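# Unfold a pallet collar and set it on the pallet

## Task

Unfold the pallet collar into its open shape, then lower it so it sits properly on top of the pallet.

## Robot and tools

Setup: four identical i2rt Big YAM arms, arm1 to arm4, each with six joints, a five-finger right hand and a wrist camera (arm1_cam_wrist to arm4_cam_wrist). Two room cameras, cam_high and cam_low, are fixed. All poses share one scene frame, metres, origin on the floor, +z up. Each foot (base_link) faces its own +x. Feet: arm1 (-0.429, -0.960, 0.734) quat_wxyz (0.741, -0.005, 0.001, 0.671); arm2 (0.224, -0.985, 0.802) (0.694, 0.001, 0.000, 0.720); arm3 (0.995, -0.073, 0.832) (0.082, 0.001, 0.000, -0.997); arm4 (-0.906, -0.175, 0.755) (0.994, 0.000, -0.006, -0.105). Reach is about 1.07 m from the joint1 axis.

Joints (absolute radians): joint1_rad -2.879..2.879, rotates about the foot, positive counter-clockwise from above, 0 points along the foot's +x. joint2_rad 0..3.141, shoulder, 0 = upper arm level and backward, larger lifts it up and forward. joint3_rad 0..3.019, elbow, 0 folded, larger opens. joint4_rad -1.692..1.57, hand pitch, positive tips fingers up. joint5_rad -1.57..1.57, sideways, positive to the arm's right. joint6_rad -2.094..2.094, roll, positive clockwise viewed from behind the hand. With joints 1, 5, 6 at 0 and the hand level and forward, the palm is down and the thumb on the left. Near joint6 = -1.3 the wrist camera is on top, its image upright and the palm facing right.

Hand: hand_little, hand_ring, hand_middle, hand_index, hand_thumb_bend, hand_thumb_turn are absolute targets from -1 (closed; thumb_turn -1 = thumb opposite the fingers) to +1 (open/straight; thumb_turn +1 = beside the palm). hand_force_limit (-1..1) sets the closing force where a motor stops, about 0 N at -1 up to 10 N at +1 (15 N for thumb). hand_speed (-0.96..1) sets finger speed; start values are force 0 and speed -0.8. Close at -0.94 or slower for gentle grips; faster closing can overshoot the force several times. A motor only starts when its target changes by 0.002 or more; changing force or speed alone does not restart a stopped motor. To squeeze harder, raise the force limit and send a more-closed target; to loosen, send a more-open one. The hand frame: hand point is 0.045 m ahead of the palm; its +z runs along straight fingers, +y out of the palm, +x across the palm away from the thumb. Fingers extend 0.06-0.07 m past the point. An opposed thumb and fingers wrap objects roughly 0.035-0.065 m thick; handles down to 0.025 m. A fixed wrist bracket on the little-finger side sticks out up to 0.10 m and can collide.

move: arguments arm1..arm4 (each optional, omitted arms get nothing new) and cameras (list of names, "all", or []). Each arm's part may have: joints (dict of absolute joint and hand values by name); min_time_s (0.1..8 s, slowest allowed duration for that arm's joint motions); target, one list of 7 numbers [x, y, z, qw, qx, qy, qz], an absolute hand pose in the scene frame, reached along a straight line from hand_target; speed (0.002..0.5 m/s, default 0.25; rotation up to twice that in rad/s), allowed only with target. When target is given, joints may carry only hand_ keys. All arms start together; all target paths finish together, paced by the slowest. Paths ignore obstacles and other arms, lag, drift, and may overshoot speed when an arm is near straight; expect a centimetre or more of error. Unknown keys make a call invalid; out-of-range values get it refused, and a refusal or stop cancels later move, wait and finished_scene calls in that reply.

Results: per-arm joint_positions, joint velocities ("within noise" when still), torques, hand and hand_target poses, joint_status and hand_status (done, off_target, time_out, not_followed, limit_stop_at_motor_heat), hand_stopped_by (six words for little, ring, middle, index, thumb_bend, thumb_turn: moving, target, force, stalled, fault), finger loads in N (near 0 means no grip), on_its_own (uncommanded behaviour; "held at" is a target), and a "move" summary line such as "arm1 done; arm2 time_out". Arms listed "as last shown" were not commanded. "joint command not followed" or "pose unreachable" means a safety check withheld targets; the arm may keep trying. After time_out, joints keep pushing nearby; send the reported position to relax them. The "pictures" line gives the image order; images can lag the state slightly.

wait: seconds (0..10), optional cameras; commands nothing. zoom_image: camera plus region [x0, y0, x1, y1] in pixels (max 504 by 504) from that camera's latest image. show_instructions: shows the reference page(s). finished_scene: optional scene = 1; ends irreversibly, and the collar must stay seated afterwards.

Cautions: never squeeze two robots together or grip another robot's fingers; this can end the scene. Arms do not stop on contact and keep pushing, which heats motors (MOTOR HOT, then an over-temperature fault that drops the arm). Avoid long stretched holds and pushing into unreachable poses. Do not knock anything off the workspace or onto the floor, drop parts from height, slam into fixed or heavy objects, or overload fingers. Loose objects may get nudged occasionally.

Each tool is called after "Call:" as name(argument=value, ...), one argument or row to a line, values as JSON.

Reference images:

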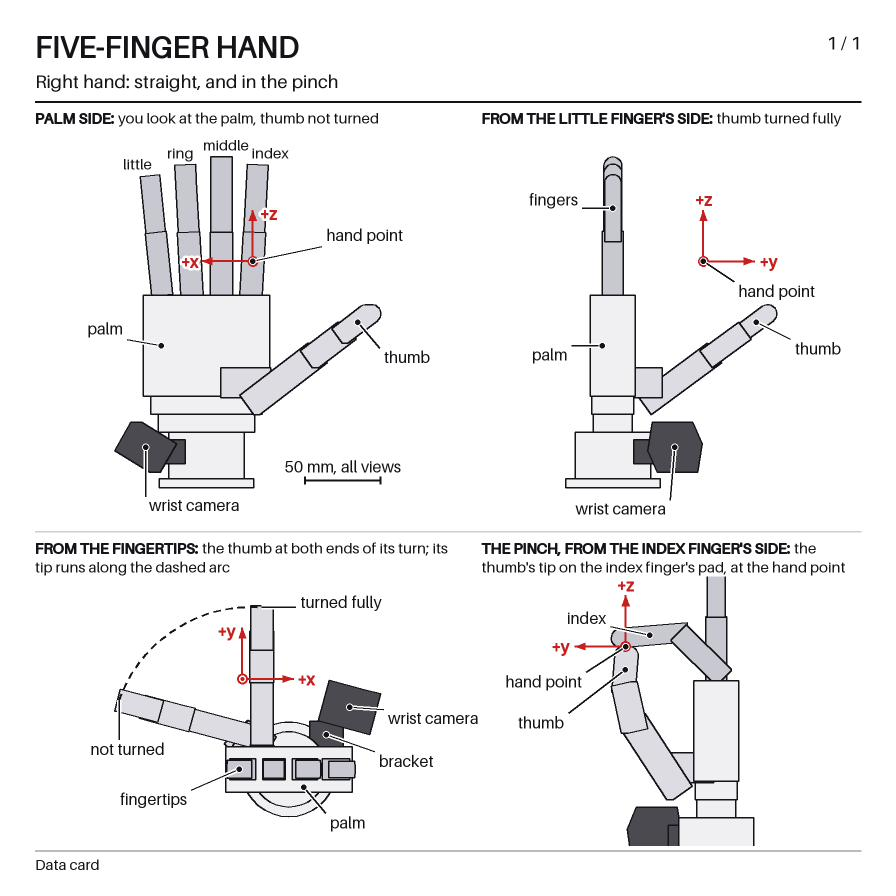

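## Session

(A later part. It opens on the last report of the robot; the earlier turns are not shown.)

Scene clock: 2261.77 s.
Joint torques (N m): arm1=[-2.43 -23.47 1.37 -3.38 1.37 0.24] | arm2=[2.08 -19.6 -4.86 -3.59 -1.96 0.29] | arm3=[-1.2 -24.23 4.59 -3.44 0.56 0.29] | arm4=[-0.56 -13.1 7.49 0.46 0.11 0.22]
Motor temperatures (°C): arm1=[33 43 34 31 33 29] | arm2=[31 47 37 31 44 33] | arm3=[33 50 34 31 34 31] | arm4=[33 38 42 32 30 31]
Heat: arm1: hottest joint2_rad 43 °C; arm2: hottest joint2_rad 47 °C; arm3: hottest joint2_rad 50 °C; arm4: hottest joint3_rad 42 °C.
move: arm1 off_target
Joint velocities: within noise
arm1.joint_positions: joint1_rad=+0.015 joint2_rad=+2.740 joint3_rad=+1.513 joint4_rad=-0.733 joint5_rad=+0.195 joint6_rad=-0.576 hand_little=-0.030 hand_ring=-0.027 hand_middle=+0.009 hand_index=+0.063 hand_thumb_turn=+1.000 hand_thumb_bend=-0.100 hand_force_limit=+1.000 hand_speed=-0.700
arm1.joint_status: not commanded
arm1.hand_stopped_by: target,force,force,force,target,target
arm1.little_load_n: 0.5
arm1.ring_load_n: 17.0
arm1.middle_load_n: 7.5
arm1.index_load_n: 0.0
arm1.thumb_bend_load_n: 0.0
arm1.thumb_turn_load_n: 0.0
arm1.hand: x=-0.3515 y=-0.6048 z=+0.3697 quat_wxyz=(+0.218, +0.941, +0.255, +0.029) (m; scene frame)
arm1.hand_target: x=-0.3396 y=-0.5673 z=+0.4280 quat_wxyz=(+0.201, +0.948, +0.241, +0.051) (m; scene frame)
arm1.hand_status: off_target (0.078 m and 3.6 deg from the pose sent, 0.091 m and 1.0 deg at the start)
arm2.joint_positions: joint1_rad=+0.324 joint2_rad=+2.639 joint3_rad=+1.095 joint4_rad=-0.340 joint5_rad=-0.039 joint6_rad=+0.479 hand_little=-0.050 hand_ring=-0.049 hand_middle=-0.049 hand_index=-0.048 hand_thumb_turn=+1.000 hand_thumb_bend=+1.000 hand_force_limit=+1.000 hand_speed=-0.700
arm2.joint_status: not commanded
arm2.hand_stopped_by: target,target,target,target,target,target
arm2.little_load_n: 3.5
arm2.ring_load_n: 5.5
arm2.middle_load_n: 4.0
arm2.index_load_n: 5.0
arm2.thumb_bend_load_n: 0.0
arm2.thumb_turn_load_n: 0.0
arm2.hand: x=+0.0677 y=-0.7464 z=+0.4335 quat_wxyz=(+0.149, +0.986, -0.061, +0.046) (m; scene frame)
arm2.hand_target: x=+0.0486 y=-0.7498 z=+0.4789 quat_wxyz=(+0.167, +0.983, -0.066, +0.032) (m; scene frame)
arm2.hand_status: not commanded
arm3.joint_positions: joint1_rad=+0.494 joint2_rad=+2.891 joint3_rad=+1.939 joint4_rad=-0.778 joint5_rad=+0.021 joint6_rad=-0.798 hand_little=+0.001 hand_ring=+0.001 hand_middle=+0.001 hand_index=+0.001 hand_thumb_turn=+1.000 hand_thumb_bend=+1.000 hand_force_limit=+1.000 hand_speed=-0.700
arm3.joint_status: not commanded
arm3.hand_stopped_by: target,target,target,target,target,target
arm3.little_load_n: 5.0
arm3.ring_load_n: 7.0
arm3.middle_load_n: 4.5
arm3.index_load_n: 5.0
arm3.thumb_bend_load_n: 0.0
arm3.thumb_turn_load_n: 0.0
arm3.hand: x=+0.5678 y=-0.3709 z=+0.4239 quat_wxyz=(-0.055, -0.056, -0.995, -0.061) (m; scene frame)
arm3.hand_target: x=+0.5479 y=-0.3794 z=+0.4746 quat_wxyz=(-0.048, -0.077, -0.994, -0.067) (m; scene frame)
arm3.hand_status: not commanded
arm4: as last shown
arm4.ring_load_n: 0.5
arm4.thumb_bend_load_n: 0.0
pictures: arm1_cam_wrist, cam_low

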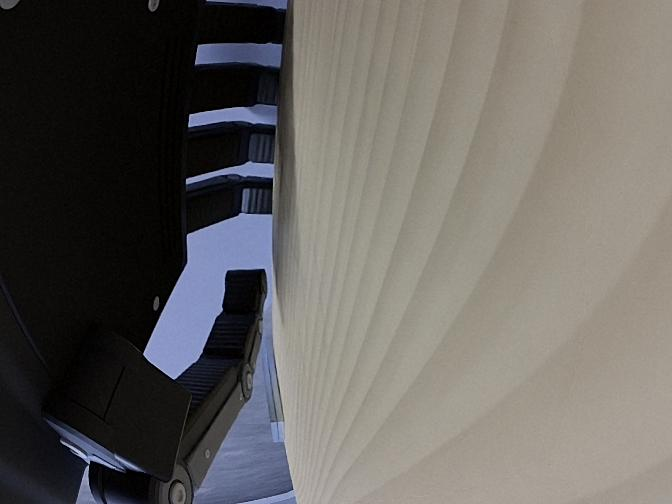

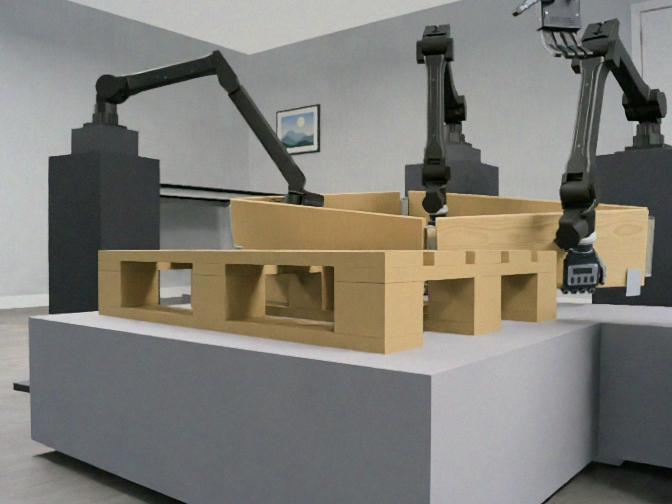

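Call:
move(
  arm1={"target": [-0.3330, -0.5450, 0.4650, 0.1900, 0.9500, 0.2408, 0.0480], "speed": 0.06},
  arm2={"target": [0.0470, -0.7400, 0.4830, 0.1679, 0.9826, -0.0693, 0.0250], "speed": 0.06},
  arm3={"target": [0.5430, -0.3800, 0.5050, 0.0400, 0.0811, 0.9931, 0.0685], "speed": 0.06},
  cameras=["cam_low", "arm1_cam_wrist", "arm2_cam_wrist", "arm3_cam_wrist"],
)

Scene clock: 2275.90 s.
Joint torques (N m): arm1=[-3.31 -25.29 2.61 -4.56 1.58 0.11] | arm2=[0.97 -18.55 -2.92 -3.86 -2.21 0.19] | arm3=[-0.32 -26.11 2.8 -3.29 0.79 0.34] | arm4=[-0.62 -13.04 7.5 0.4 0.11 0.22]
Motor temperatures (°C): arm1=[33 46 34 32 34 29] | arm2=[31 45 36 31 44 33] | arm3=[33 51 34 31 34 31] | arm4=[33 38 42 32 30 31]
Heat: arm1: hottest joint2_rad 46 °C; arm2: hottest joint2_rad 45 °C; arm3: hottest joint2_rad 51 °C; arm4: hottest joint3_rad 42 °C.
move: arm1 off_target; arm2 off_target; arm3 off_target
Joint velocities: within noise
arm1.joint_positions: joint1_rad=+0.014 joint2_rad=+2.704 joint3_rad=+1.506 joint4_rad=-0.742 joint5_rad=+0.180 joint6_rad=-0.579 hand_little=-0.030 hand_ring=-0.027 hand_middle=+0.009 hand_index=+0.063 hand_thumb_turn=+1.000 hand_thumb_bend=-0.100 hand_force_limit=+1.000 hand_speed=-0.700
arm1.joint_status: not commanded
arm1.hand_stopped_by: target,force,force,force,target,target
arm1.little_load_n: 2.0
arm1.ring_load_n: 18.0
arm1.middle_load_n: 6.5
arm1.index_load_n: 0.0
arm1.thumb_bend_load_n: 0.0
arm1.thumb_turn_load_n: 0.0
arm1.hand: x=-0.3526 y=-0.5925 z=+0.3834 quat_wxyz=(+0.206, +0.945, +0.254, +0.025) (m; scene frame)
arm1.hand_target: x=-0.3341 y=-0.5503 z=+0.4548 quat_wxyz=(+0.190, +0.951, +0.241, +0.048) (m; scene frame)
arm1.hand_status: off_target (0.096 m and 3.6 deg from the pose sent, 0.114 m and 4.3 deg at the start; pose on its path clipped on 4 of 38 steps)
arm2.joint_positions: joint1_rad=+0.321 joint2_rad=+2.628 joint3_rad=+1.095 joint4_rad=-0.340 joint5_rad=-0.042 joint6_rad=+0.479 hand_little=-0.049 hand_ring=-0.049 hand_middle=-0.049 hand_index=-0.048 hand_thumb_turn=+1.000 hand_thumb_bend=+1.000 hand_force_limit=+1.000 hand_speed=-0.700
arm2.joint_status: not commanded
arm2.hand_stopped_by: target,target,target,target,target,target
arm2.little_load_n: 7.0
arm2.ring_load_n: 7.0
arm2.middle_load_n: 2.5
arm2.index_load_n: 1.5
arm2.thumb_bend_load_n: 0.0
arm2.thumb_turn_load_n: 0.0
arm2.hand: x=+0.0660 y=-0.7411 z=+0.4365 quat_wxyz=(+0.145, +0.987, -0.063, +0.042) (m; scene frame)
arm2.hand_target: x=+0.0488 y=-0.7406 z=+0.4777 quat_wxyz=(+0.167, +0.983, -0.070, +0.025) (m; scene frame)
arm2.hand_status: off_target (0.050 m and 3.4 deg from the pose sent, 0.054 m and 3.3 deg at the start)
arm3.joint_positions: joint1_rad=+0.494 joint2_rad=+2.879 joint3_rad=+1.922 joint4_rad=-0.778 joint5_rad=+0.030 joint6_rad=-0.791 hand_little=+0.000 hand_ring=+0.001 hand_middle=+0.001 hand_index=+0.001 hand_thumb_turn=+1.000 hand_thumb_bend=+1.000 hand_force_limit=+1.000 hand_speed=-0.700
arm3.joint_status: not commanded
arm3.hand_stopped_by: target,target,target,target,target,target
arm3.little_load_n: 1.0
arm3.ring_load_n: 5.0
arm3.middle_load_n: 6.5
arm3.index_load_n: 10.0
arm3.thumb_bend_load_n: 0.0
arm3.thumb_turn_load_n: 0.0
arm3.hand: x=+0.5694 y=-0.3680 z=+0.4284 quat_wxyz=(-0.053, -0.059, -0.995, -0.066) (m; scene frame)
arm3.hand_target: x=+0.5429 y=-0.3799 z=+0.4975 quat_wxyz=(-0.039, -0.081, -0.994, -0.068) (m; scene frame)
arm3.hand_status: off_target (0.082 m and 2.9 deg from the pose sent, 0.085 m and 3.5 deg at the start)
arm4: as last shown
arm4.ring_load_n: 0.0
pictures: arm1_cam_wrist, arm2_cam_wrist, arm3_cam_wrist, cam_low

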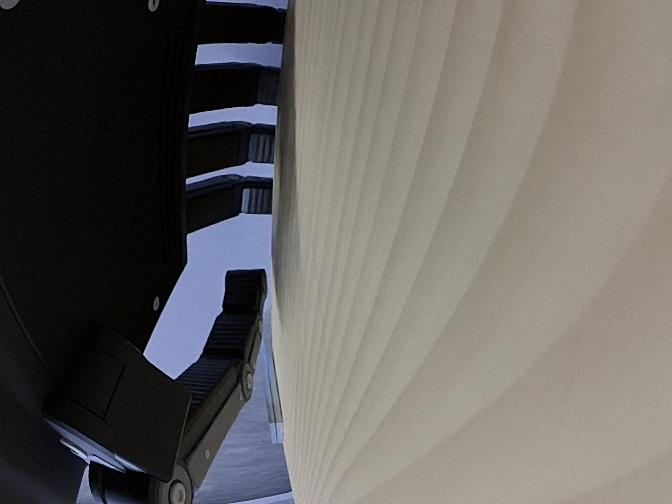

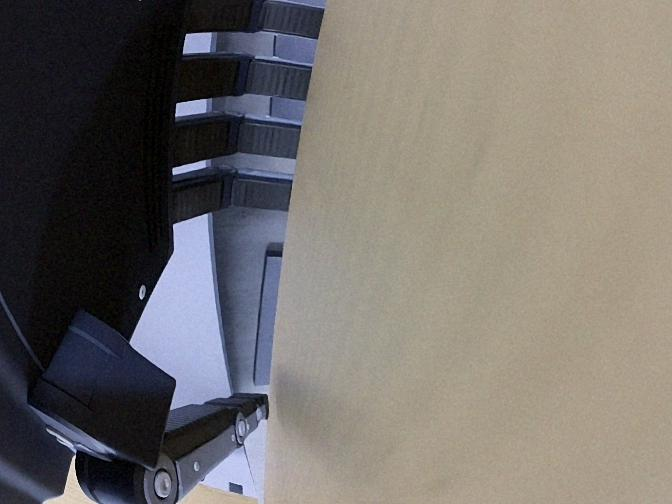

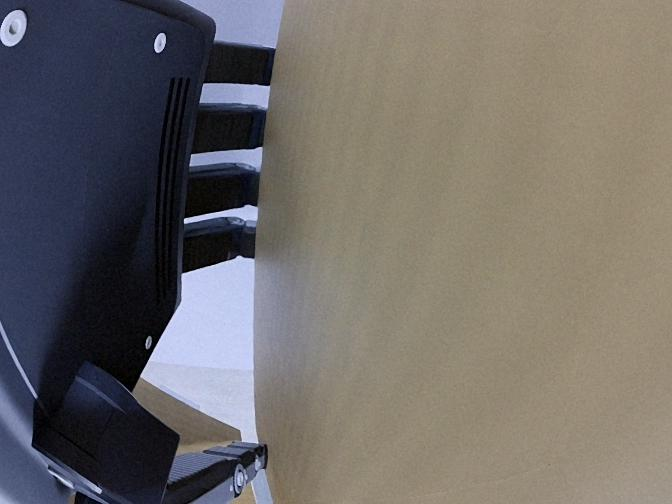

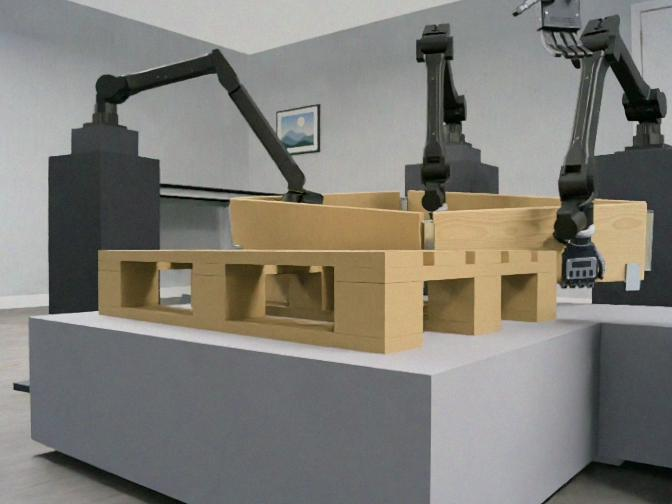

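Call:
move(
  arm1={"target": [-0.3300, -0.5300, 0.4850, 0.1900, 0.9500, 0.2408, 0.0480], "speed": 0.06, "joints": {"hand_little": -0.08, "hand_index": -0.03, "hand_middle": -0.02}},
  arm2={"target": [0.0490, -0.7350, 0.4950, 0.1679, 0.9826, -0.0700, 0.0250], "speed": 0.06},
  arm3={"target": [0.5430, -0.3800, 0.5280, 0.0400, 0.0811, 0.9931, 0.0685], "speed": 0.06},
  cameras=["cam_low", "cam_high"],
)

Scene clock: 2282.13 s.
Joint torques (N m): arm1=[-2.96 -25.41 3.7 -4.78 1.6 0.12] | arm2=[0.73 -18.96 -3.23 -3.82 -2.08 0.16] | arm3=[-0.73 -27.93 3.28 -4.07 0.73 0.32] | arm4=[-0.67 -13.04 7.49 0.44 0.11 0.21]
Motor temperatures (°C): arm1=[33 47 34 32 35 29] | arm2=[31 45 36 31 44 33] | arm3=[33 51 34 31 34 31] | arm4=[33 38 42 32 30 31]
Heat: arm1: hottest joint2_rad 47 °C; arm2: hottest joint2_rad 45 °C; arm3: hottest joint2_rad 51 °C; arm4: hottest joint3_rad 42 °C.
move: arm1 off_target; arm2 off_target; arm3 off_target
Joint velocities: within noise
arm1.joint_positions: joint1_rad=+0.012 joint2_rad=+2.691 joint3_rad=+1.511 joint4_rad=-0.765 joint5_rad=+0.180 joint6_rad=-0.580 hand_little=-0.071 hand_ring=-0.027 hand_middle=-0.012 hand_index=+0.063 hand_thumb_turn=+1.000 hand_thumb_bend=-0.100 hand_force_limit=+1.000 hand_speed=-0.700
arm1.joint_status: hand_index off_target (ended at +0.063, target -0.030); the others done
arm1.hand_stopped_by: force,force,force,force,target,target
arm1.little_load_n: 13.5
arm1.ring_load_n: 4.5
arm1.middle_load_n: 11.5
arm1.index_load_n: 0.0
arm1.thumb_bend_load_n: 0.0
arm1.thumb_turn_load_n: 0.0
arm1.hand: x=-0.3517 y=-0.5892 z=+0.3913 quat_wxyz=(+0.209, +0.944, +0.254, +0.024) (m; scene frame)
arm1.hand_target: x=-0.3339 y=-0.5414 z=+0.4648 quat_wxyz=(+0.189, +0.951, +0.241, +0.049) (m; scene frame)
arm1.hand_status: off_target (0.113 m and 3.9 deg from the pose sent, 0.121 m and 3.6 deg at the start; pose on its path clipped on 29 of 36 steps)
arm2.joint_positions: joint1_rad=+0.315 joint2_rad=+2.602 joint3_rad=+1.095 joint4_rad=-0.366 joint5_rad=-0.042 joint6_rad=+0.472 hand_little=-0.049 hand_ring=-0.049 hand_middle=-0.049 hand_index=-0.048 hand_thumb_turn=+1.000 hand_thumb_bend=+1.000 hand_force_limit=+1.000 hand_speed=-0.700
arm2.joint_status: not commanded
arm2.hand_stopped_by: target,target,target,target,target,target
arm2.little_load_n: 5.5
arm2.ring_load_n: 6.0
arm2.middle_load_n: 3.0
arm2.index_load_n: 3.0
arm2.thumb_bend_load_n: 0.0
arm2.thumb_turn_load_n: 0.0
arm2.hand: x=+0.0656 y=-0.7342 z=+0.4465 quat_wxyz=(+0.145, +0.987, -0.063, +0.041) (m; scene frame)
arm2.hand_target: x=+0.0506 y=-0.7353 z=+0.4893 quat_wxyz=(+0.167, +0.983, -0.070, +0.025) (m; scene frame)
arm2.hand_status: off_target (0.051 m and 3.3 deg from the pose sent, 0.061 m and 3.4 deg at the start)
arm3.joint_positions: joint1_rad=+0.494 joint2_rad=+2.842 joint3_rad=+1.882 joint4_rad=-0.778 joint5_rad=+0.030 joint6_rad=-0.791 hand_little=+0.000 hand_ring=+0.001 hand_middle=+0.001 hand_index=+0.002 hand_thumb_turn=+1.000 hand_thumb_bend=+1.000 hand_force_limit=+1.000 hand_speed=-0.700
arm3.joint_status: not commanded
arm3.hand_stopped_by: target,target,target,target,target,target
arm3.little_load_n: 2.5
arm3.ring_load_n: 6.0
arm3.middle_load_n: 6.0
arm3.index_load_n: 8.5
arm3.thumb_bend_load_n: 0.0
arm3.thumb_turn_load_n: 0.0
arm3.hand: x=+0.5719 y=-0.3660 z=+0.4421 quat_wxyz=(-0.054, -0.059, -0.995, -0.067) (m; scene frame)
arm3.hand_target: x=+0.5437 y=-0.3797 z=+0.5181 quat_wxyz=(-0.040, -0.081, -0.994, -0.068) (m; scene frame)
arm3.hand_status: off_target (0.092 m and 3.0 deg from the pose sent, 0.104 m and 2.9 deg at the start)
arm4.joint_positions: joint1_rad=+0.293 joint2_rad=+1.597 joint3_rad=+1.202 joint4_rad=-1.194 joint5_rad=-0.004 joint6_rad=+0.781 hand_little=+0.320 hand_ring=+0.320 hand_middle=+0.320 hand_index=+0.320 hand_thumb_turn=+1.000 hand_thumb_bend=+1.000 hand_force_limit=+0.950 hand_speed=+0.200
arm4.joint_status: not commanded
arm4.hand_stopped_by: target,target,target,target,target,target
arm4.little_load_n: 0.0
arm4.ring_load_n: 0.0
arm4.middle_load_n: 0.0
arm4.index_load_n: 0.0
arm4.thumb_bend_load_n: 0.0
arm4.thumb_turn_load_n: 0.0
arm4.hand: x=-0.4873 y=-0.0751 z=+0.8526 quat_wxyz=(+0.003, +0.422, -0.907, -0.001) (m; scene frame)
arm4.hand_target: x=-0.4848 y=-0.0739 z=+0.8557 quat_wxyz=(-0.007, +0.417, -0.909, +0.004) (m; scene frame)
arm4.hand_status: not commanded
pictures: cam_high, cam_low

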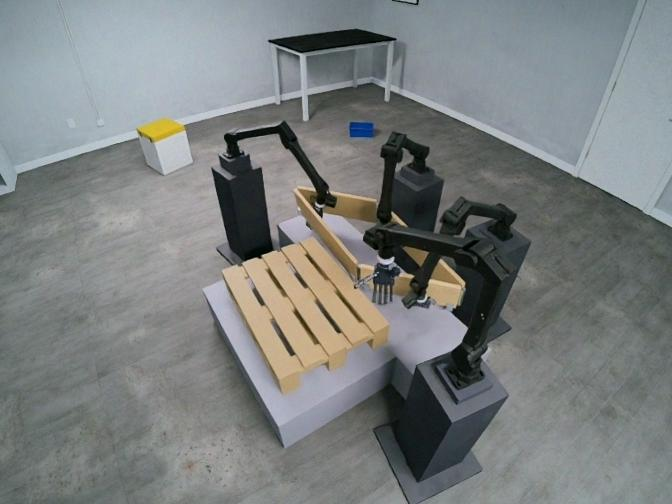

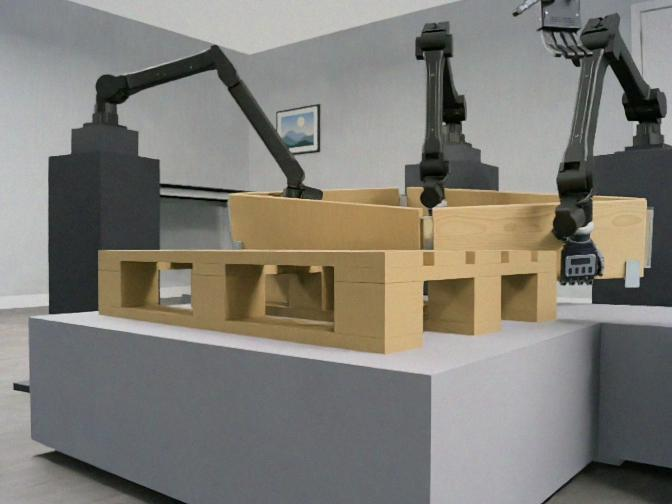

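Call:
zoom_image(
  camera="cam_high",
  region=[280, 180, 470, 320],
)

Call:
zoom_image(
  camera="cam_low",
  region=[380, 180, 660, 330],
)

Scaled by 2.653 from the camera's 672x504 image, which has a finer 960x720 frame.

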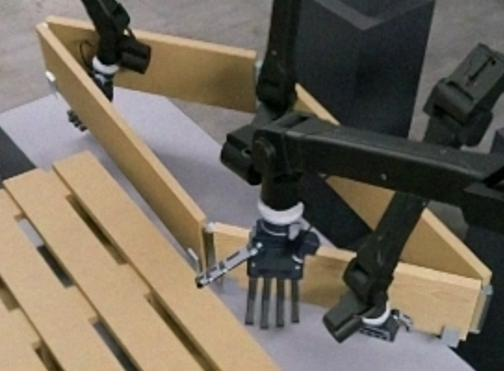

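Scaled by 1.800 from the camera's 672x504 image, which has a finer 960x720 frame.

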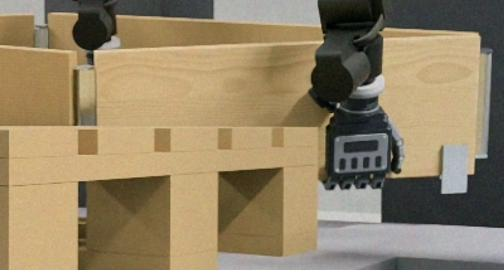

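Call:
move(
  arm1={"target": [-0.3320, -0.5350, 0.5150, 0.1900, 0.9500, 0.2408, 0.0480], "speed": 0.05},
  arm2={"target": [0.0506, -0.7300, 0.4930, 0.1679, 0.9826, -0.0650, 0.0250], "speed": 0.05},
  arm3={"target": [0.5437, -0.3700, 0.5450, 0.0300, 0.0811, 0.9931, 0.0685], "speed": 0.05},
  cameras=["cam_low"],
)

Scene clock: 2301.33 s.
Joint torques (N m): arm1=[-2.37 -26.05 2.52 -5.41 1.65 0.16] | arm2=[0.73 -17.67 -1.69 -3.89 -1.96 0.15] | arm3=[-0.62 -28.04 2.82 -2.95 0.74 0.22] | arm4=[-0.56 -13.22 7.51 0.44 0.11 0.23]
Motor temperatures (°C): arm1=[33 46 34 32 36 29] | arm2=[31 44 36 31 44 33] | arm3=[33 50 34 31 34 31] | arm4=[33 38 42 32 30 31]
Heat: arm1: hottest joint2_rad 46 °C; arm2: hottest joint2_rad 44 °C; arm3: hottest joint2_rad 50 °C; arm4: hottest joint3_rad 42 °C.
move: arm1 off_target; arm2 off_target; arm3 off_target
Joint velocities: within noise
arm1.joint_positions: joint1_rad=+0.006 joint2_rad=+2.642 joint3_rad=+1.488 joint4_rad=-0.765 joint5_rad=+0.177 joint6_rad=-0.580 hand_little=-0.071 hand_ring=-0.027 hand_middle=-0.012 hand_index=+0.063 hand_thumb_turn=+1.000 hand_thumb_bend=-0.100 hand_force_limit=+1.000 hand_speed=-0.700
arm1.joint_status: not commanded
arm1.hand_stopped_by: force,force,force,force,target,target
arm1.little_load_n: 10.5
arm1.ring_load_n: 6.0
arm1.middle_load_n: 16.0
arm1.index_load_n: 0.0
arm1.thumb_bend_load_n: 0.0
arm1.thumb_turn_load_n: 0.0
arm1.hand: x=-0.3492 y=-0.5801 z=+0.4090 quat_wxyz=(+0.197, +0.947, +0.251, +0.027) (m; scene frame)
arm1.hand_target: x=-0.3352 y=-0.5453 z=+0.4878 quat_wxyz=(+0.189, +0.951, +0.241, +0.048) (m; scene frame)
arm1.hand_status: off_target (0.116 m and 2.8 deg from the pose sent, 0.136 m and 3.9 deg at the start; pose on its path clipped on 38 of 45 steps)
arm2.joint_positions: joint1_rad=+0.311 joint2_rad=+2.587 joint3_rad=+1.095 joint4_rad=-0.377 joint5_rad=-0.042 joint6_rad=+0.459 hand_little=-0.049 hand_ring=-0.049 hand_middle=-0.050 hand_index=-0.049 hand_thumb_turn=+1.000 hand_thumb_bend=+1.000 hand_force_limit=+1.000 hand_speed=-0.700
arm2.joint_status: not commanded
arm2.hand_stopped_by: target,target,target,target,target,target
arm2.little_load_n: 6.5
arm2.ring_load_n: 7.0
arm2.middle_load_n: 1.5
arm2.index_load_n: 1.5
arm2.thumb_bend_load_n: 0.0
arm2.thumb_turn_load_n: 0.0
arm2.hand: x=+0.0659 y=-0.7295 z=+0.4521 quat_wxyz=(+0.144, +0.987, -0.058, +0.039) (m; scene frame)
arm2.hand_target: x=+0.0518 y=-0.7307 z=+0.4889 quat_wxyz=(+0.167, +0.983, -0.065, +0.025) (m; scene frame)
arm2.hand_status: off_target (0.044 m and 3.3 deg from the pose sent, 0.049 m and 3.2 deg at the start)
arm3.joint_positions: joint1_rad=+0.488 joint2_rad=+2.779 joint3_rad=+1.810 joint4_rad=-0.778 joint5_rad=+0.046 joint6_rad=-0.791 hand_little=+0.000 hand_ring=+0.001 hand_middle=+0.001 hand_index=+0.002 hand_thumb_turn=+1.000 hand_thumb_bend=+1.000 hand_force_limit=+1.000 hand_speed=-0.700
arm3.joint_status: not commanded
arm3.hand_stopped_by: target,target,target,target,target,target
arm3.little_load_n: 2.0
arm3.ring_load_n: 3.5
arm3.middle_load_n: 5.5
arm3.index_load_n: 10.0
arm3.thumb_bend_load_n: -0.5
arm3.thumb_turn_load_n: 0.5
arm3.hand: x=+0.5753 y=-0.3557 z=+0.4655 quat_wxyz=(-0.053, -0.061, -0.994, -0.075) (m; scene frame)
arm3.hand_target: x=+0.5441 y=-0.3692 z=+0.5373 quat_wxyz=(-0.030, -0.082, -0.994, -0.068) (m; scene frame)
arm3.hand_status: off_target (0.087 m and 3.5 deg from the pose sent, 0.107 m and 3.8 deg at the start)
arm4: as last shown
pictures: cam_low

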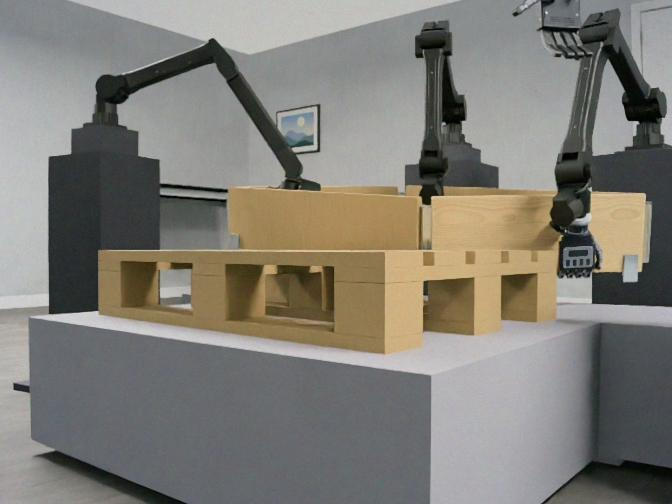

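Call:
move(
  arm1={"joints": {"joint2_rad": 2.400, "joint3_rad": 1.515, "joint4_rad": -1.02}, "min_time_s": 3},
  arm3={"target": [0.5437, -0.3640, 0.5600, 0.0300, 0.0811, 0.9931, 0.0685], "speed": 0.05},
  cameras=["cam_low"],
)

Scene clock: 2322.03 s.
Joint torques (N m): arm1=[-2.2 -27.22 4.77 -6.31 1.78 0.16] | arm2=[0.91 -16.67 -1.57 -3.37 -1.53 0.16] | arm3=[-1.08 -28.04 2.93 -3.33 -0.2 0.19] | arm4=[-0.62 -12.98 7.5 0.43 0.11 0.22]
Motor temperatures (°C): arm1=[33 50 33 33 37 29] | arm2=[31 44 36 31 44 33] | arm3=[33 49 34 31 34 31] | arm4=[33 38 42 32 30 31]
Heat: arm1: hottest joint2_rad 50 °C; arm2: hottest joint2_rad 44 °C; arm3: hottest joint2_rad 49 °C; arm4: hottest joint3_rad 42 °C.
move: arm1 time_out; arm3 moving
Joint velocities: within noise
arm1.joint_positions: joint1_rad=+0.005 joint2_rad=+2.567 joint3_rad=+1.488 joint4_rad=-0.872 joint5_rad=+0.174 joint6_rad=-0.580 hand_little=-0.071 hand_ring=-0.027 hand_middle=-0.011 hand_index=+0.063 hand_thumb_turn=+1.000 hand_thumb_bend=-0.100 hand_force_limit=+1.000 hand_speed=-0.700
arm1.joint_status: joint2_rad time_out (moved -0.075 of -0.242); joint4_rad time_out (moved -0.107 of -0.255); the others done
arm1.hand_stopped_by: force,force,force,force,target,target
arm1.little_load_n: 6.0
arm1.ring_load_n: 8.0
arm1.middle_load_n: 23.0
arm1.index_load_n: 0.0
arm1.thumb_bend_load_n: 0.0
arm1.thumb_turn_load_n: 0.0
arm1.on_its_own: joint2_rad reads +2.567 and still pushes toward +2.400 since a time_out; joint4_rad reads -0.872 and still pushes toward -1.020 since a time_out; joint5_rad reads +0.174 and still pushes toward +0.213 since a time_out
arm1.hand: x=-0.3487 y=-0.5714 z=+0.4536 quat_wxyz=(+0.211, +0.945, +0.250, +0.019) (m; scene frame)
arm1.hand_target: x=-0.3339 y=-0.5299 z=+0.5451 quat_wxyz=(+0.196, +0.949, +0.241, +0.046) (m; scene frame)
arm1.hand_status: not commanded
arm2, arm4: as last shown
arm2.joint_positions: joint1_rad=+0.308 joint2_rad=+2.570 joint3_rad=+1.094 joint4_rad=-0.391 joint5_rad=-0.053 joint6_rad=+0.457 hand_little=-0.049 hand_ring=-0.049 hand_middle=-0.050 hand_index=-0.049 hand_thumb_turn=+1.000 hand_thumb_bend=+1.000 hand_force_limit=+1.000 hand_speed=-0.700
arm2.little_load_n: 11.5
arm2.ring_load_n: 3.0
arm2.middle_load_n: 0.0
arm2.index_load_n: 0.0
arm2.thumb_bend_load_n: 0.5
arm2.hand: x=+0.0635 y=-0.7260 z=+0.4591 quat_wxyz=(+0.145, +0.987, -0.060, +0.033) (m; scene frame)
arm2.hand_target: x=+0.0522 y=-0.7312 z=+0.4892 quat_wxyz=(+0.168, +0.983, -0.065, +0.025) (m; scene frame)
arm3.joint_positions: joint1_rad=+0.485 joint2_rad=+2.751 joint3_rad=+1.770 joint4_rad=-0.773 joint5_rad=+0.084 joint6_rad=-0.797 hand_little=+0.000 hand_ring=+0.000 hand_middle=+0.001 hand_index=+0.002 hand_thumb_turn=+1.000 hand_thumb_bend=+1.000 hand_force_limit=+1.000 hand_speed=-0.700
arm3.joint_status: not commanded
arm3.hand_stopped_by: target,target,target,target,target,target
arm3.little_load_n: 0.0
arm3.ring_load_n: 0.0
arm3.middle_load_n: 2.5
arm3.index_load_n: 20.0
arm3.thumb_bend_load_n: -0.5
arm3.thumb_turn_load_n: 0.5
arm3.hand: x=+0.5757 y=-0.3437 z=+0.4754 quat_wxyz=(-0.044, -0.058, -0.993, -0.092) (m; scene frame)
arm3.hand_target: x=+0.5436 y=-0.3616 z=+0.5515 quat_wxyz=(-0.027, -0.080, -0.994, -0.072) (m; scene frame)
arm3.hand_status: moving (0.093 m and 4.1 deg from the pose sent, 0.100 m and 3.5 deg at the start)
pictures: cam_low

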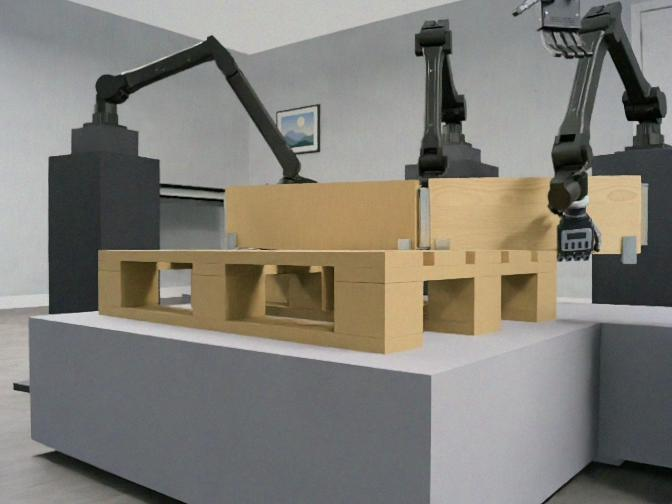

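Call:
move(
  arm1={"joints": {"hand_middle": 0.012, "hand_ring": -0.05, "hand_little": -0.09, "hand_index": 0.02}},
  arm2={"joints": {"hand_ring": -0.07, "hand_middle": -0.08, "hand_index": -0.08}},
  arm3={"joints": {"hand_index": 0.03, "hand_middle": -0.03, "hand_ring": -0.05, "hand_little": -0.06}},
  cameras=["arm1_cam_wrist", "arm3_cam_wrist", "arm2_cam_wrist"],
)

Scene clock: 2328.40 s.
Joint torques (N m): arm1=[-1.85 -26.58 4.83 -6.05 1.8 0.16] | arm2=[0.97 -16.62 -1.55 -3.37 -1.52 0.14] | arm3=[-1.44 -27.16 3.32 -3.4 -0.14 0.3] | arm4=[-0.62 -13.04 7.49 0.42 0.11 0.22]
Motor temperatures (°C): arm1=[33 50 33 33 37 29] | arm2=[31 44 36 31 44 33] | arm3=[33 49 34 31 34 31] | arm4=[33 38 42 32 30 31]
Heat: arm1: hottest joint2_rad 50 °C; arm2: hottest joint2_rad 44 °C; arm3: hottest joint2_rad 49 °C; arm4: hottest joint3_rad 42 °C.
move: arm1 done; arm2 done; arm3 done
Joint velocities: within noise
arm1.joint_positions: joint1_rad=+0.005 joint2_rad=+2.561 joint3_rad=+1.488 joint4_rad=-0.878 joint5_rad=+0.174 joint6_rad=-0.580 hand_little=-0.084 hand_ring=-0.042 hand_middle=+0.012 hand_index=+0.026 hand_thumb_turn=+1.000 hand_thumb_bend=-0.100 hand_force_limit=+1.000 hand_speed=-0.700
arm1.joint_status: all done
arm1.hand_stopped_by: force,force,target,force,target,target
arm1.little_load_n: 9.0
arm1.ring_load_n: 12.5
arm1.middle_load_n: 1.5
arm1.index_load_n: 16.5
arm1.thumb_bend_load_n: -0.5
arm1.thumb_turn_load_n: 0.0
arm1.on_its_own: joint2_rad reads +2.561 and still pushes toward +2.400 since a time_out; joint4_rad reads -0.878 and still pushes toward -1.020 since a time_out; joint5_rad reads +0.174 and still pushes toward +0.213 since a time_out
arm1.hand: x=-0.3486 y=-0.5702 z=+0.4568 quat_wxyz=(+0.211, +0.945, +0.250, +0.019) (m; scene frame)
arm1.hand_target: x=-0.3338 y=-0.5299 z=+0.5450 quat_wxyz=(+0.196, +0.949, +0.241, +0.046) (m; scene frame)
arm1.hand_status: not commanded
arm2.joint_positions: joint1_rad=+0.308 joint2_rad=+2.570 joint3_rad=+1.095 joint4_rad=-0.391 joint5_rad=-0.054 joint6_rad=+0.460 hand_little=-0.049 hand_ring=-0.068 hand_middle=-0.080 hand_index=-0.080 hand_thumb_turn=+1.000 hand_thumb_bend=+1.000 hand_force_limit=+1.000 hand_speed=-0.700
arm2.joint_status: all done
arm2.hand_stopped_by: target,target,target,target,target,target
arm2.little_load_n: 7.5
arm2.ring_load_n: 7.0
arm2.middle_load_n: 0.5
arm2.index_load_n: 0.5
arm2.thumb_bend_load_n: 0.0
arm2.thumb_turn_load_n: 0.5
arm2.hand: x=+0.0627 y=-0.7251 z=+0.4591 quat_wxyz=(+0.145, +0.987, -0.061, +0.032) (m; scene frame)
arm2.hand_target: x=+0.0516 y=-0.7304 z=+0.4891 quat_wxyz=(+0.167, +0.983, -0.065, +0.024) (m; scene frame)
arm2.hand_status: not commanded
arm3.joint_positions: joint1_rad=+0.485 joint2_rad=+2.751 joint3_rad=+1.769 joint4_rad=-0.773 joint5_rad=+0.081 joint6_rad=-0.801 hand_little=-0.060 hand_ring=-0.043 hand_middle=-0.018 hand_index=+0.030 hand_thumb_turn=+1.000 hand_thumb_bend=+1.000 hand_force_limit=+1.000 hand_speed=-0.700
arm3.joint_status: all done
arm3.hand_stopped_by: target,force,force,target,target,target
arm3.little_load_n: 0.5
arm3.ring_load_n: 9.5
arm3.middle_load_n: 13.0
arm3.index_load_n: 3.5
arm3.thumb_bend_load_n: -1.0
arm3.thumb_turn_load_n: 0.0
arm3.hand: x=+0.5765 y=-0.3434 z=+0.4752 quat_wxyz=(-0.045, -0.056, -0.993, -0.091) (m; scene frame)
arm3.hand_target: x=+0.5435 y=-0.3615 z=+0.5516 quat_wxyz=(-0.026, -0.080, -0.994, -0.072) (m; scene frame)
arm3.hand_status: not commanded
arm4: as last shown
pictures: arm1_cam_wrist, arm2_cam_wrist, arm3_cam_wrist

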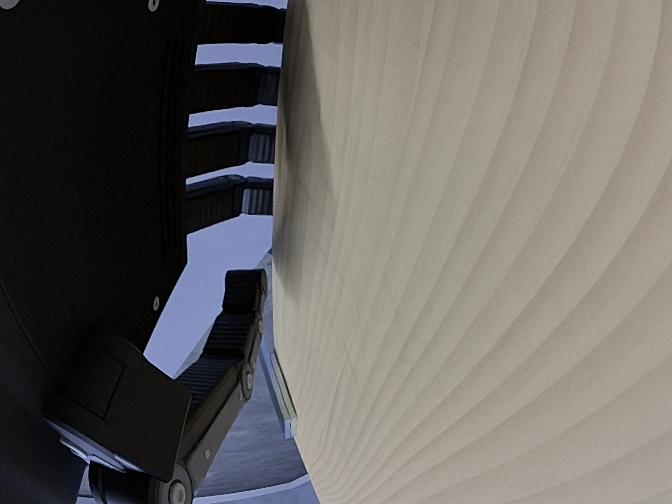

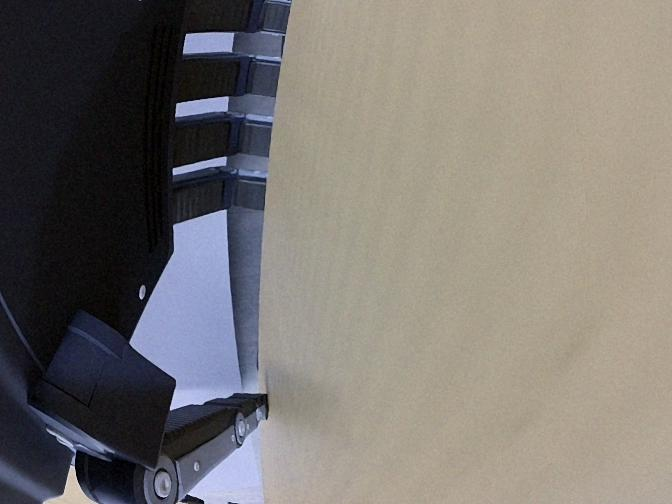

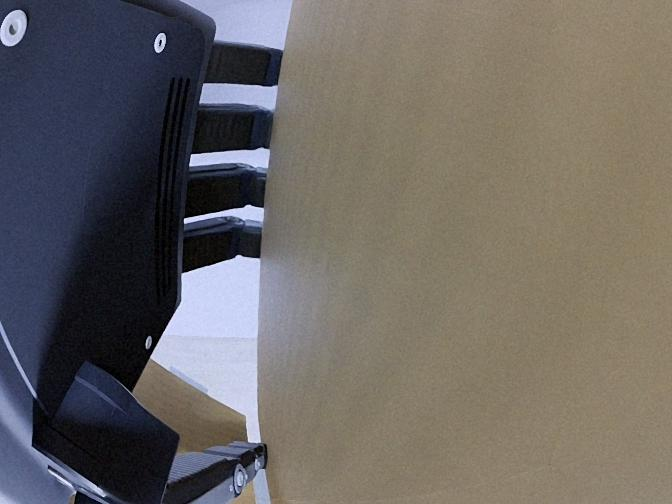

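Call:
move(
  arm1={"joints": {"joint2_rad": 2.340, "joint3_rad": 1.505, "joint4_rad": -1.04}, "min_time_s": 3},
  arm3={"joints": {"joint2_rad": 2.590, "joint3_rad": 1.795}, "min_time_s": 3},
  cameras=["cam_low", "cam_high"],
)

Call:
zoom_image(
  camera="cam_low",
  region=[380, 150, 660, 300],
)

Scene clock: 2341.20 s.
Joint torques (N m): arm1=[-2.2 -27.87 4.36 -5.81 1.97 0.16] | arm2=[0.97 -16.56 -1.55 -3.38 -1.41 0.08] | arm3=[-1.2 -28.4 6.31 -3.12 -0.28 0.25] | arm4=[-0.62 -12.98 7.46 0.46 0.12 0.22]
Motor temperatures (°C): arm1=[33 49 34 33 38 29] | arm2=[31 43 36 31 43 33] | arm3=[33 50 34 31 33 31] | arm4=[33 38 42 32 30 31]
Heat: arm1: hottest joint2_rad 49 °C; arm2: hottest joint2_rad 43 °C; arm3: hottest joint2_rad 50 °C; arm4: hottest joint3_rad 42 °C.
move: arm1 time_out; arm3 time_out
Joint velocities: within noise
arm1.joint_positions: joint1_rad=+0.005 joint2_rad=+2.515 joint3_rad=+1.488 joint4_rad=-0.906 joint5_rad=+0.169 joint6_rad=-0.580 hand_little=-0.084 hand_ring=-0.042 hand_middle=+0.012 hand_index=+0.026 hand_thumb_turn=+1.000 hand_thumb_bend=-0.100 hand_force_limit=+1.000 hand_speed=-0.700
arm1.joint_status: joint2_rad time_out (moved -0.046 of -0.221); joint4_rad time_out (moved -0.028 of -0.162); the others done
arm1.hand_stopped_by: force,force,target,force,target,target
arm1.little_load_n: 11.5
arm1.ring_load_n: 14.0
arm1.middle_load_n: 1.5
arm1.index_load_n: 13.0
arm1.thumb_bend_load_n: 0.0
arm1.thumb_turn_load_n: 0.0
arm1.on_its_own: joint2_rad reads +2.515 and still pushes toward +2.340 since a time_out; joint4_rad reads -0.906 and still pushes toward -1.040 since a time_out; joint5_rad reads +0.169 and still pushes toward +0.213 since a time_out
arm1.hand: x=-0.3484 y=-0.5580 z=+0.4785 quat_wxyz=(+0.202, +0.947, +0.250, +0.020) (m; scene frame)
arm1.hand_target: x=-0.3331 y=-0.5211 z=+0.5728 quat_wxyz=(+0.182, +0.952, +0.240, +0.051) (m; scene frame)
arm1.hand_status: not commanded
arm2, arm4: as last shown
arm2.joint_positions: joint1_rad=+0.306 joint2_rad=+2.568 joint3_rad=+1.095 joint4_rad=-0.391 joint5_rad=-0.056 joint6_rad=+0.468 hand_little=-0.049 hand_ring=-0.068 hand_middle=-0.080 hand_index=-0.080 hand_thumb_turn=+1.000 hand_thumb_bend=+1.000 hand_force_limit=+1.000 hand_speed=-0.700
arm2.little_load_n: 11.0
arm2.ring_load_n: 4.5
arm2.middle_load_n: 0.0
arm2.index_load_n: 0.0
arm2.thumb_bend_load_n: 0.5
arm2.hand: x=+0.0621 y=-0.7239 z=+0.4595 quat_wxyz=(+0.144, +0.987, -0.066, +0.032) (m; scene frame)
arm2.hand_target: x=+0.0516 y=-0.7299 z=+0.4893 quat_wxyz=(+0.167, +0.983, -0.066, +0.025) (m; scene frame)
arm3.joint_positions: joint1_rad=+0.485 joint2_rad=+2.750 joint3_rad=+1.769 joint4_rad=-0.773 joint5_rad=+0.085 joint6_rad=-0.800 hand_little=-0.060 hand_ring=-0.044 hand_middle=-0.018 hand_index=+0.031 hand_thumb_turn=+1.000 hand_thumb_bend=+0.999 hand_force_limit=+1.000 hand_speed=-0.700
arm3.joint_status: joint2_rad time_out (moved -0.002 of -0.161); the others done
arm3.hand_stopped_by: target,force,force,target,target,target
arm3.little_load_n: 0.0
arm3.ring_load_n: 0.5
arm3.middle_load_n: 11.0
arm3.index_load_n: 9.5
arm3.thumb_bend_load_n: -2.0
arm3.thumb_turn_load_n: 0.5
arm3.on_its_own: joint2_rad reads +2.750 and still pushes toward +2.590 since a time_out; joint4_rad reads -0.773 and still pushes toward -0.851 since a time_out
arm3.hand: x=+0.5754 y=-0.3433 z=+0.4761 quat_wxyz=(-0.043, -0.056, -0.993, -0.093) (m; scene frame)
arm3.hand_target: x=+0.5215 y=-0.3778 z=+0.5682 quat_wxyz=(-0.005, -0.082, -0.995, -0.053) (m; scene frame)
arm3.hand_status: not commanded
arm4.thumb_bend_load_n: -0.5
pictures: cam_high, cam_low

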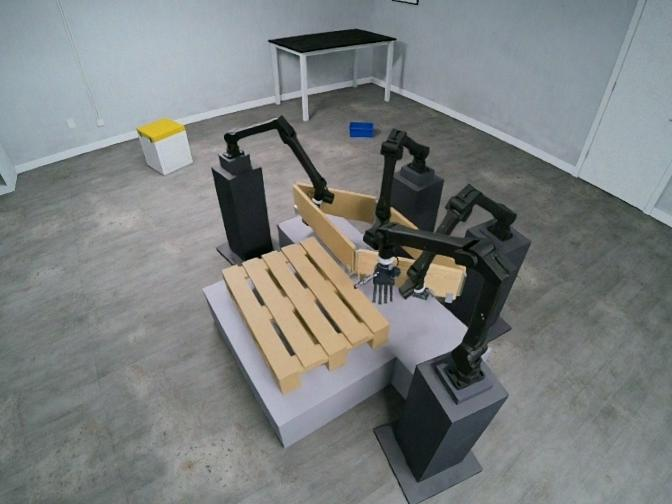

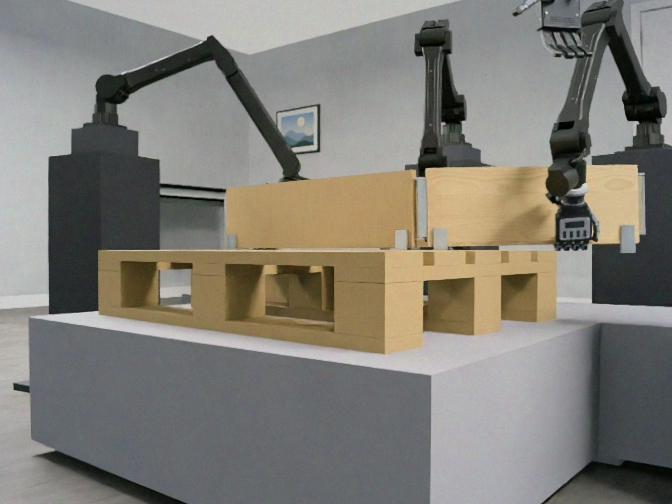

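Scaled by 1.800 from the camera's 672x504 image, which has a finer 960x720 frame.

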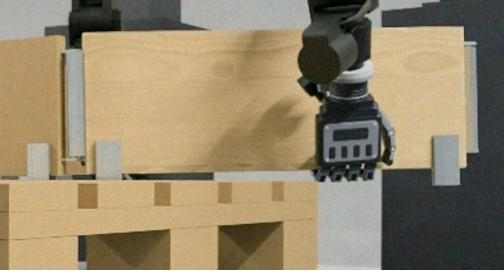

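Call:
move(
  arm3={"joints": {"joint2_rad": 2.530}, "min_time_s": 1.5},
  arm2={"target": [0.0516, -0.7290, 0.4700, 0.1679, 0.9826, -0.0690, 0.0120], "speed": 0.05},
  cameras=["cam_low"],
)

Scene clock: 2373.60 s.
Joint torques (N m): arm1=[-2.26 -26.87 4.48 -5.75 2.11 0.02] | arm2=[0.38 -14.45 -0.58 -2.07 -0.88 -0.02] | arm3=[-1.26 -31.85 6.22 -3.12 -0.03 0.28] | arm4=[-0.56 -13.16 7.51 0.43 0.11 0.22]
Motor temperatures (°C): arm1=[33 49 34 33 40 29] | arm2=[31 42 35 31 42 33] | arm3=[33 58 34 31 33 31] | arm4=[33 38 42 32 30 31]
Heat: arm1: hottest joint2_rad 49 °C; arm2: hottest joint2_rad 42 °C; arm3: hottest joint2_rad 58 °C; arm4: hottest joint3_rad 42 °C.
move: arm2 off_target; arm3 time_out
Joint velocities: within noise
arm1, arm4: as last shown
arm1.joint_positions: joint1_rad=+0.005 joint2_rad=+2.498 joint3_rad=+1.488 joint4_rad=-0.906 joint5_rad=+0.166 joint6_rad=-0.559 hand_little=-0.085 hand_ring=-0.042 hand_middle=+0.012 hand_index=+0.026 hand_thumb_turn=+1.000 hand_thumb_bend=-0.100 hand_force_limit=+1.000 hand_speed=-0.700
arm1.little_load_n: 3.0
arm1.ring_load_n: 10.5
arm1.middle_load_n: 3.5
arm1.index_load_n: 21.0
arm1.on_its_own: joint2_rad reads +2.498 and still pushes toward +2.340 since a time_out; joint4_rad reads -0.906 and still pushes toward -1.040 since a time_out; joint5_rad reads +0.166 and still pushes toward +0.213 since a time_out
arm1.hand: x=-0.3499 y=-0.5516 z=+0.4847 quat_wxyz=(+0.193, +0.951, +0.239, +0.024) (m; scene frame)
arm1.hand_target: x=-0.3336 y=-0.5209 z=+0.5730 quat_wxyz=(+0.181, +0.953, +0.236, +0.052) (m; scene frame)
arm2.joint_positions: joint1_rad=+0.301 joint2_rad=+2.593 joint3_rad=+1.109 joint4_rad=-0.391 joint5_rad=-0.091 joint6_rad=+0.466 hand_little=-0.049 hand_ring=-0.068 hand_middle=-0.080 hand_index=-0.080 hand_thumb_turn=+1.000 hand_thumb_bend=+1.000 hand_force_limit=+1.000 hand_speed=-0.700
arm2.joint_status: not commanded
arm2.hand_stopped_by: target,target,target,target,target,target
arm2.little_load_n: 10.0
arm2.ring_load_n: 6.5
arm2.middle_load_n: 0.0
arm2.index_load_n: 0.0
arm2.thumb_bend_load_n: 0.0
arm2.thumb_turn_load_n: 0.0
arm2.hand: x=+0.0579 y=-0.7277 z=+0.4539 quat_wxyz=(+0.156, +0.985, -0.070, +0.017) (m; scene frame)
arm2.hand_target: x=+0.0519 y=-0.7299 z=+0.4693 quat_wxyz=(+0.169, +0.983, -0.069, +0.012) (m; scene frame)
arm2.hand_status: off_target (0.017 m and 1.6 deg from the pose sent, 0.016 m and 3.6 deg at the start)
arm3.joint_positions: joint1_rad=+0.485 joint2_rad=+2.727 joint3_rad=+1.767 joint4_rad=-0.775 joint5_rad=+0.073 joint6_rad=-0.806 hand_little=-0.060 hand_ring=-0.044 hand_middle=-0.018 hand_index=+0.031 hand_thumb_turn=+1.000 hand_thumb_bend=+1.000 hand_force_limit=+1.000 hand_speed=-0.700
arm3.joint_status: joint2_rad time_out (moved -0.023 of -0.220)
arm3.hand_stopped_by: target,force,force,target,target,target
arm3.little_load_n: 0.5
arm3.ring_load_n: 0.0
arm3.middle_load_n: 9.5
arm3.index_load_n: 10.0
arm3.thumb_bend_load_n: 0.0
arm3.thumb_turn_load_n: 0.0
arm3.on_its_own: joint2_rad reads +2.727 and still pushes toward +2.530 since a time_out; joint4_rad reads -0.775 and still pushes toward -0.851 since a time_out
arm3.hand: x=+0.5687 y=-0.3508 z=+0.4867 quat_wxyz=(-0.040, -0.054, -0.994, -0.081) (m; scene frame)
arm3.hand_target: x=+0.5047 y=-0.3913 z=+0.6005 quat_wxyz=(+0.014, -0.083, -0.996, -0.033) (m; scene frame)
arm3.hand_status: not commanded
arm4.middle_load_n: 0.5
arm4.thumb_bend_load_n: 0.0
pictures: cam_low

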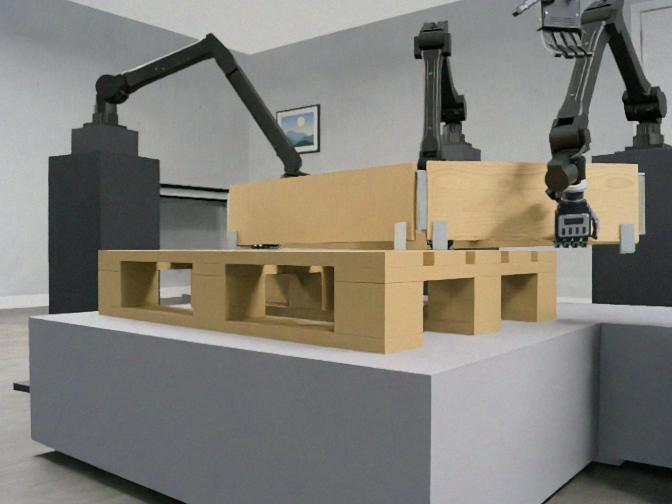

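Call:
move(
  arm1={"joints": {"joint2_rad": 2.411, "joint3_rad": 1.716, "joint4_rad": -1.18}, "min_time_s": 4},
  arm2={"target": [0.0519, -0.6590, 0.4693, 0.1679, 0.9826, -0.0690, 0.0120], "speed": 0.02},
  arm3={"joints": {"joint1_rad": 0.361, "joint2_rad": 2.490, "joint3_rad": 1.662, "joint4_rad": -0.78, "joint6_rad": -0.92}, "min_time_s": 4},
  cameras=["cam_low", "cam_high"],
)

Scene clock: 2391.03 s.
Joint torques (N m): arm1=[-2.43 -23.88 7.9 -5.87 2.11 -0.23] | arm2=[0.21 -16.56 1.77 -3.45 -0.59 0.13] | arm3=[-2.08 -29.63 4.83 -1.65 0.04 0.3] | arm4=[-0.56 -12.98 7.49 0.42 0.11 0.23]
Motor temperatures (°C): arm1=[33 51 34 33 41 29] | arm2=[31 42 35 31 41 33] | arm3=[33 59 35 31 33 31] | arm4=[33 38 42 32 30 31]
Heat: arm1: hottest joint2_rad 51 °C; arm2: hottest joint2_rad 42 °C; arm3: hottest joint2_rad 59 °C; arm4: hottest joint3_rad 42 °C.
move: arm1 time_out; arm2 off_target; arm3 time_out
Joint velocities: within noise
arm1.joint_positions: joint1_rad=+0.006 joint2_rad=+2.515 joint3_rad=+1.661 joint4_rad=-1.042 joint5_rad=+0.166 joint6_rad=-0.536 hand_little=-0.085 hand_ring=-0.043 hand_middle=+0.013 hand_index=+0.027 hand_thumb_turn=+1.000 hand_thumb_bend=-0.100 hand_force_limit=+1.000 hand_speed=-0.700
arm1.joint_status: joint4_rad time_out (moved -0.137 of -0.274); the others done
arm1.hand_stopped_by: force,force,target,force,target,target
arm1.little_load_n: 0.0
arm1.ring_load_n: 4.0
arm1.middle_load_n: 5.0
arm1.index_load_n: 30.0
arm1.thumb_bend_load_n: 0.0
arm1.thumb_turn_load_n: 0.0
arm1.on_its_own: joint4_rad reads -1.042 and still pushes toward -1.180 since a time_out; joint5_rad reads +0.166 and still pushes toward +0.213 since a time_out
arm1.hand: x=-0.3471 y=-0.4962 z=+0.5108 quat_wxyz=(+0.184, +0.956, +0.228, +0.030) (m; scene frame)
arm1.hand_target: x=-0.3282 y=-0.4701 z=+0.5876 quat_wxyz=(+0.183, +0.953, +0.236, +0.051) (m; scene frame)
arm1.hand_status: not commanded
arm2.joint_positions: joint1_rad=+0.251 joint2_rad=+2.645 joint3_rad=+1.286 joint4_rad=-0.520 joint5_rad=-0.080 joint6_rad=+0.400 hand_little=-0.049 hand_ring=-0.068 hand_middle=-0.080 hand_index=-0.080 hand_thumb_turn=+1.000 hand_thumb_bend=+1.000 hand_force_limit=+1.000 hand_speed=-0.700
arm2.joint_status: not commanded
arm2.hand_stopped_by: target,target,target,target,target,target
arm2.little_load_n: 13.5
arm2.ring_load_n: 3.5
arm2.middle_load_n: 0.0
arm2.index_load_n: 0.0
arm2.thumb_bend_load_n: 0.0
arm2.thumb_turn_load_n: 0.0
arm2.hand: x=+0.0618 y=-0.6714 z=+0.4429 quat_wxyz=(+0.157, +0.986, -0.062, +0.014) (m; scene frame)
arm2.hand_target: x=+0.0543 y=-0.6659 z=+0.4678 quat_wxyz=(+0.172, +0.983, -0.068, +0.014) (m; scene frame)
arm2.hand_status: off_target (0.031 m and 1.6 deg from the pose sent, 0.071 m and 1.6 deg at the start)
arm3.joint_positions: joint1_rad=+0.386 joint2_rad=+2.664 joint3_rad=+1.649 joint4_rad=-0.741 joint5_rad=+0.069 joint6_rad=-0.953 hand_little=-0.060 hand_ring=-0.044 hand_middle=-0.018 hand_index=+0.032 hand_thumb_turn=+1.000 hand_thumb_bend=+1.000 hand_force_limit=+1.000 hand_speed=-0.700
arm3.joint_status: joint2_rad time_out (moved -0.063 of -0.237); the others done
arm3.hand_stopped_by: target,force,force,target,target,target
arm3.little_load_n: 0.0
arm3.ring_load_n: 0.0
arm3.middle_load_n: 7.0
arm3.index_load_n: 19.5
arm3.thumb_bend_load_n: 0.0
arm3.thumb_turn_load_n: 0.0
arm3.on_its_own: joint2_rad reads +2.664 and still pushes toward +2.490 since a time_out
arm3.hand: x=+0.5609 y=-0.2872 z=+0.5005 quat_wxyz=(-0.060, -0.030, -0.995, -0.080) (m; scene frame)
arm3.hand_target: x=+0.4969 y=-0.3133 z=+0.5921 quat_wxyz=(+0.002, -0.061, -0.997, -0.038) (m; scene frame)
arm3.hand_status: not commanded
arm4: as last shown
arm4.middle_load_n: 0.0
arm4.thumb_bend_load_n: -0.5
pictures: cam_high, cam_low

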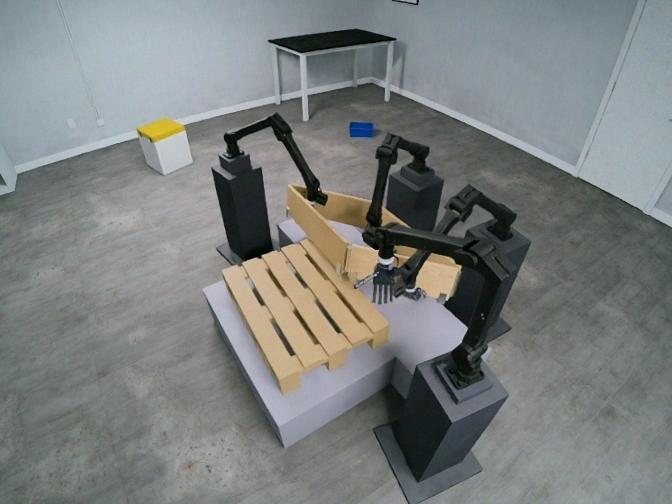

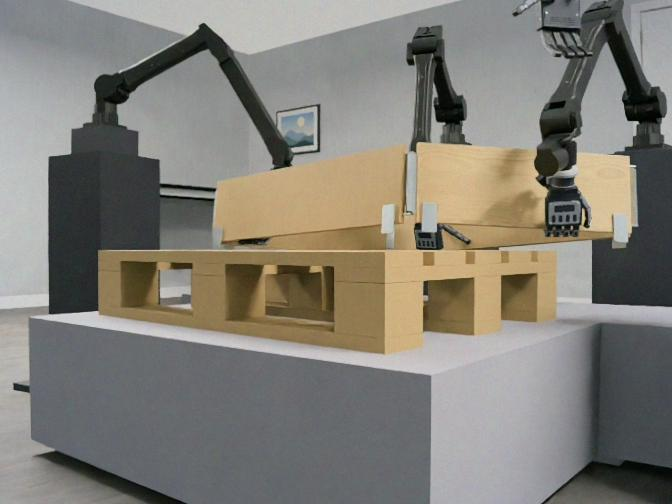

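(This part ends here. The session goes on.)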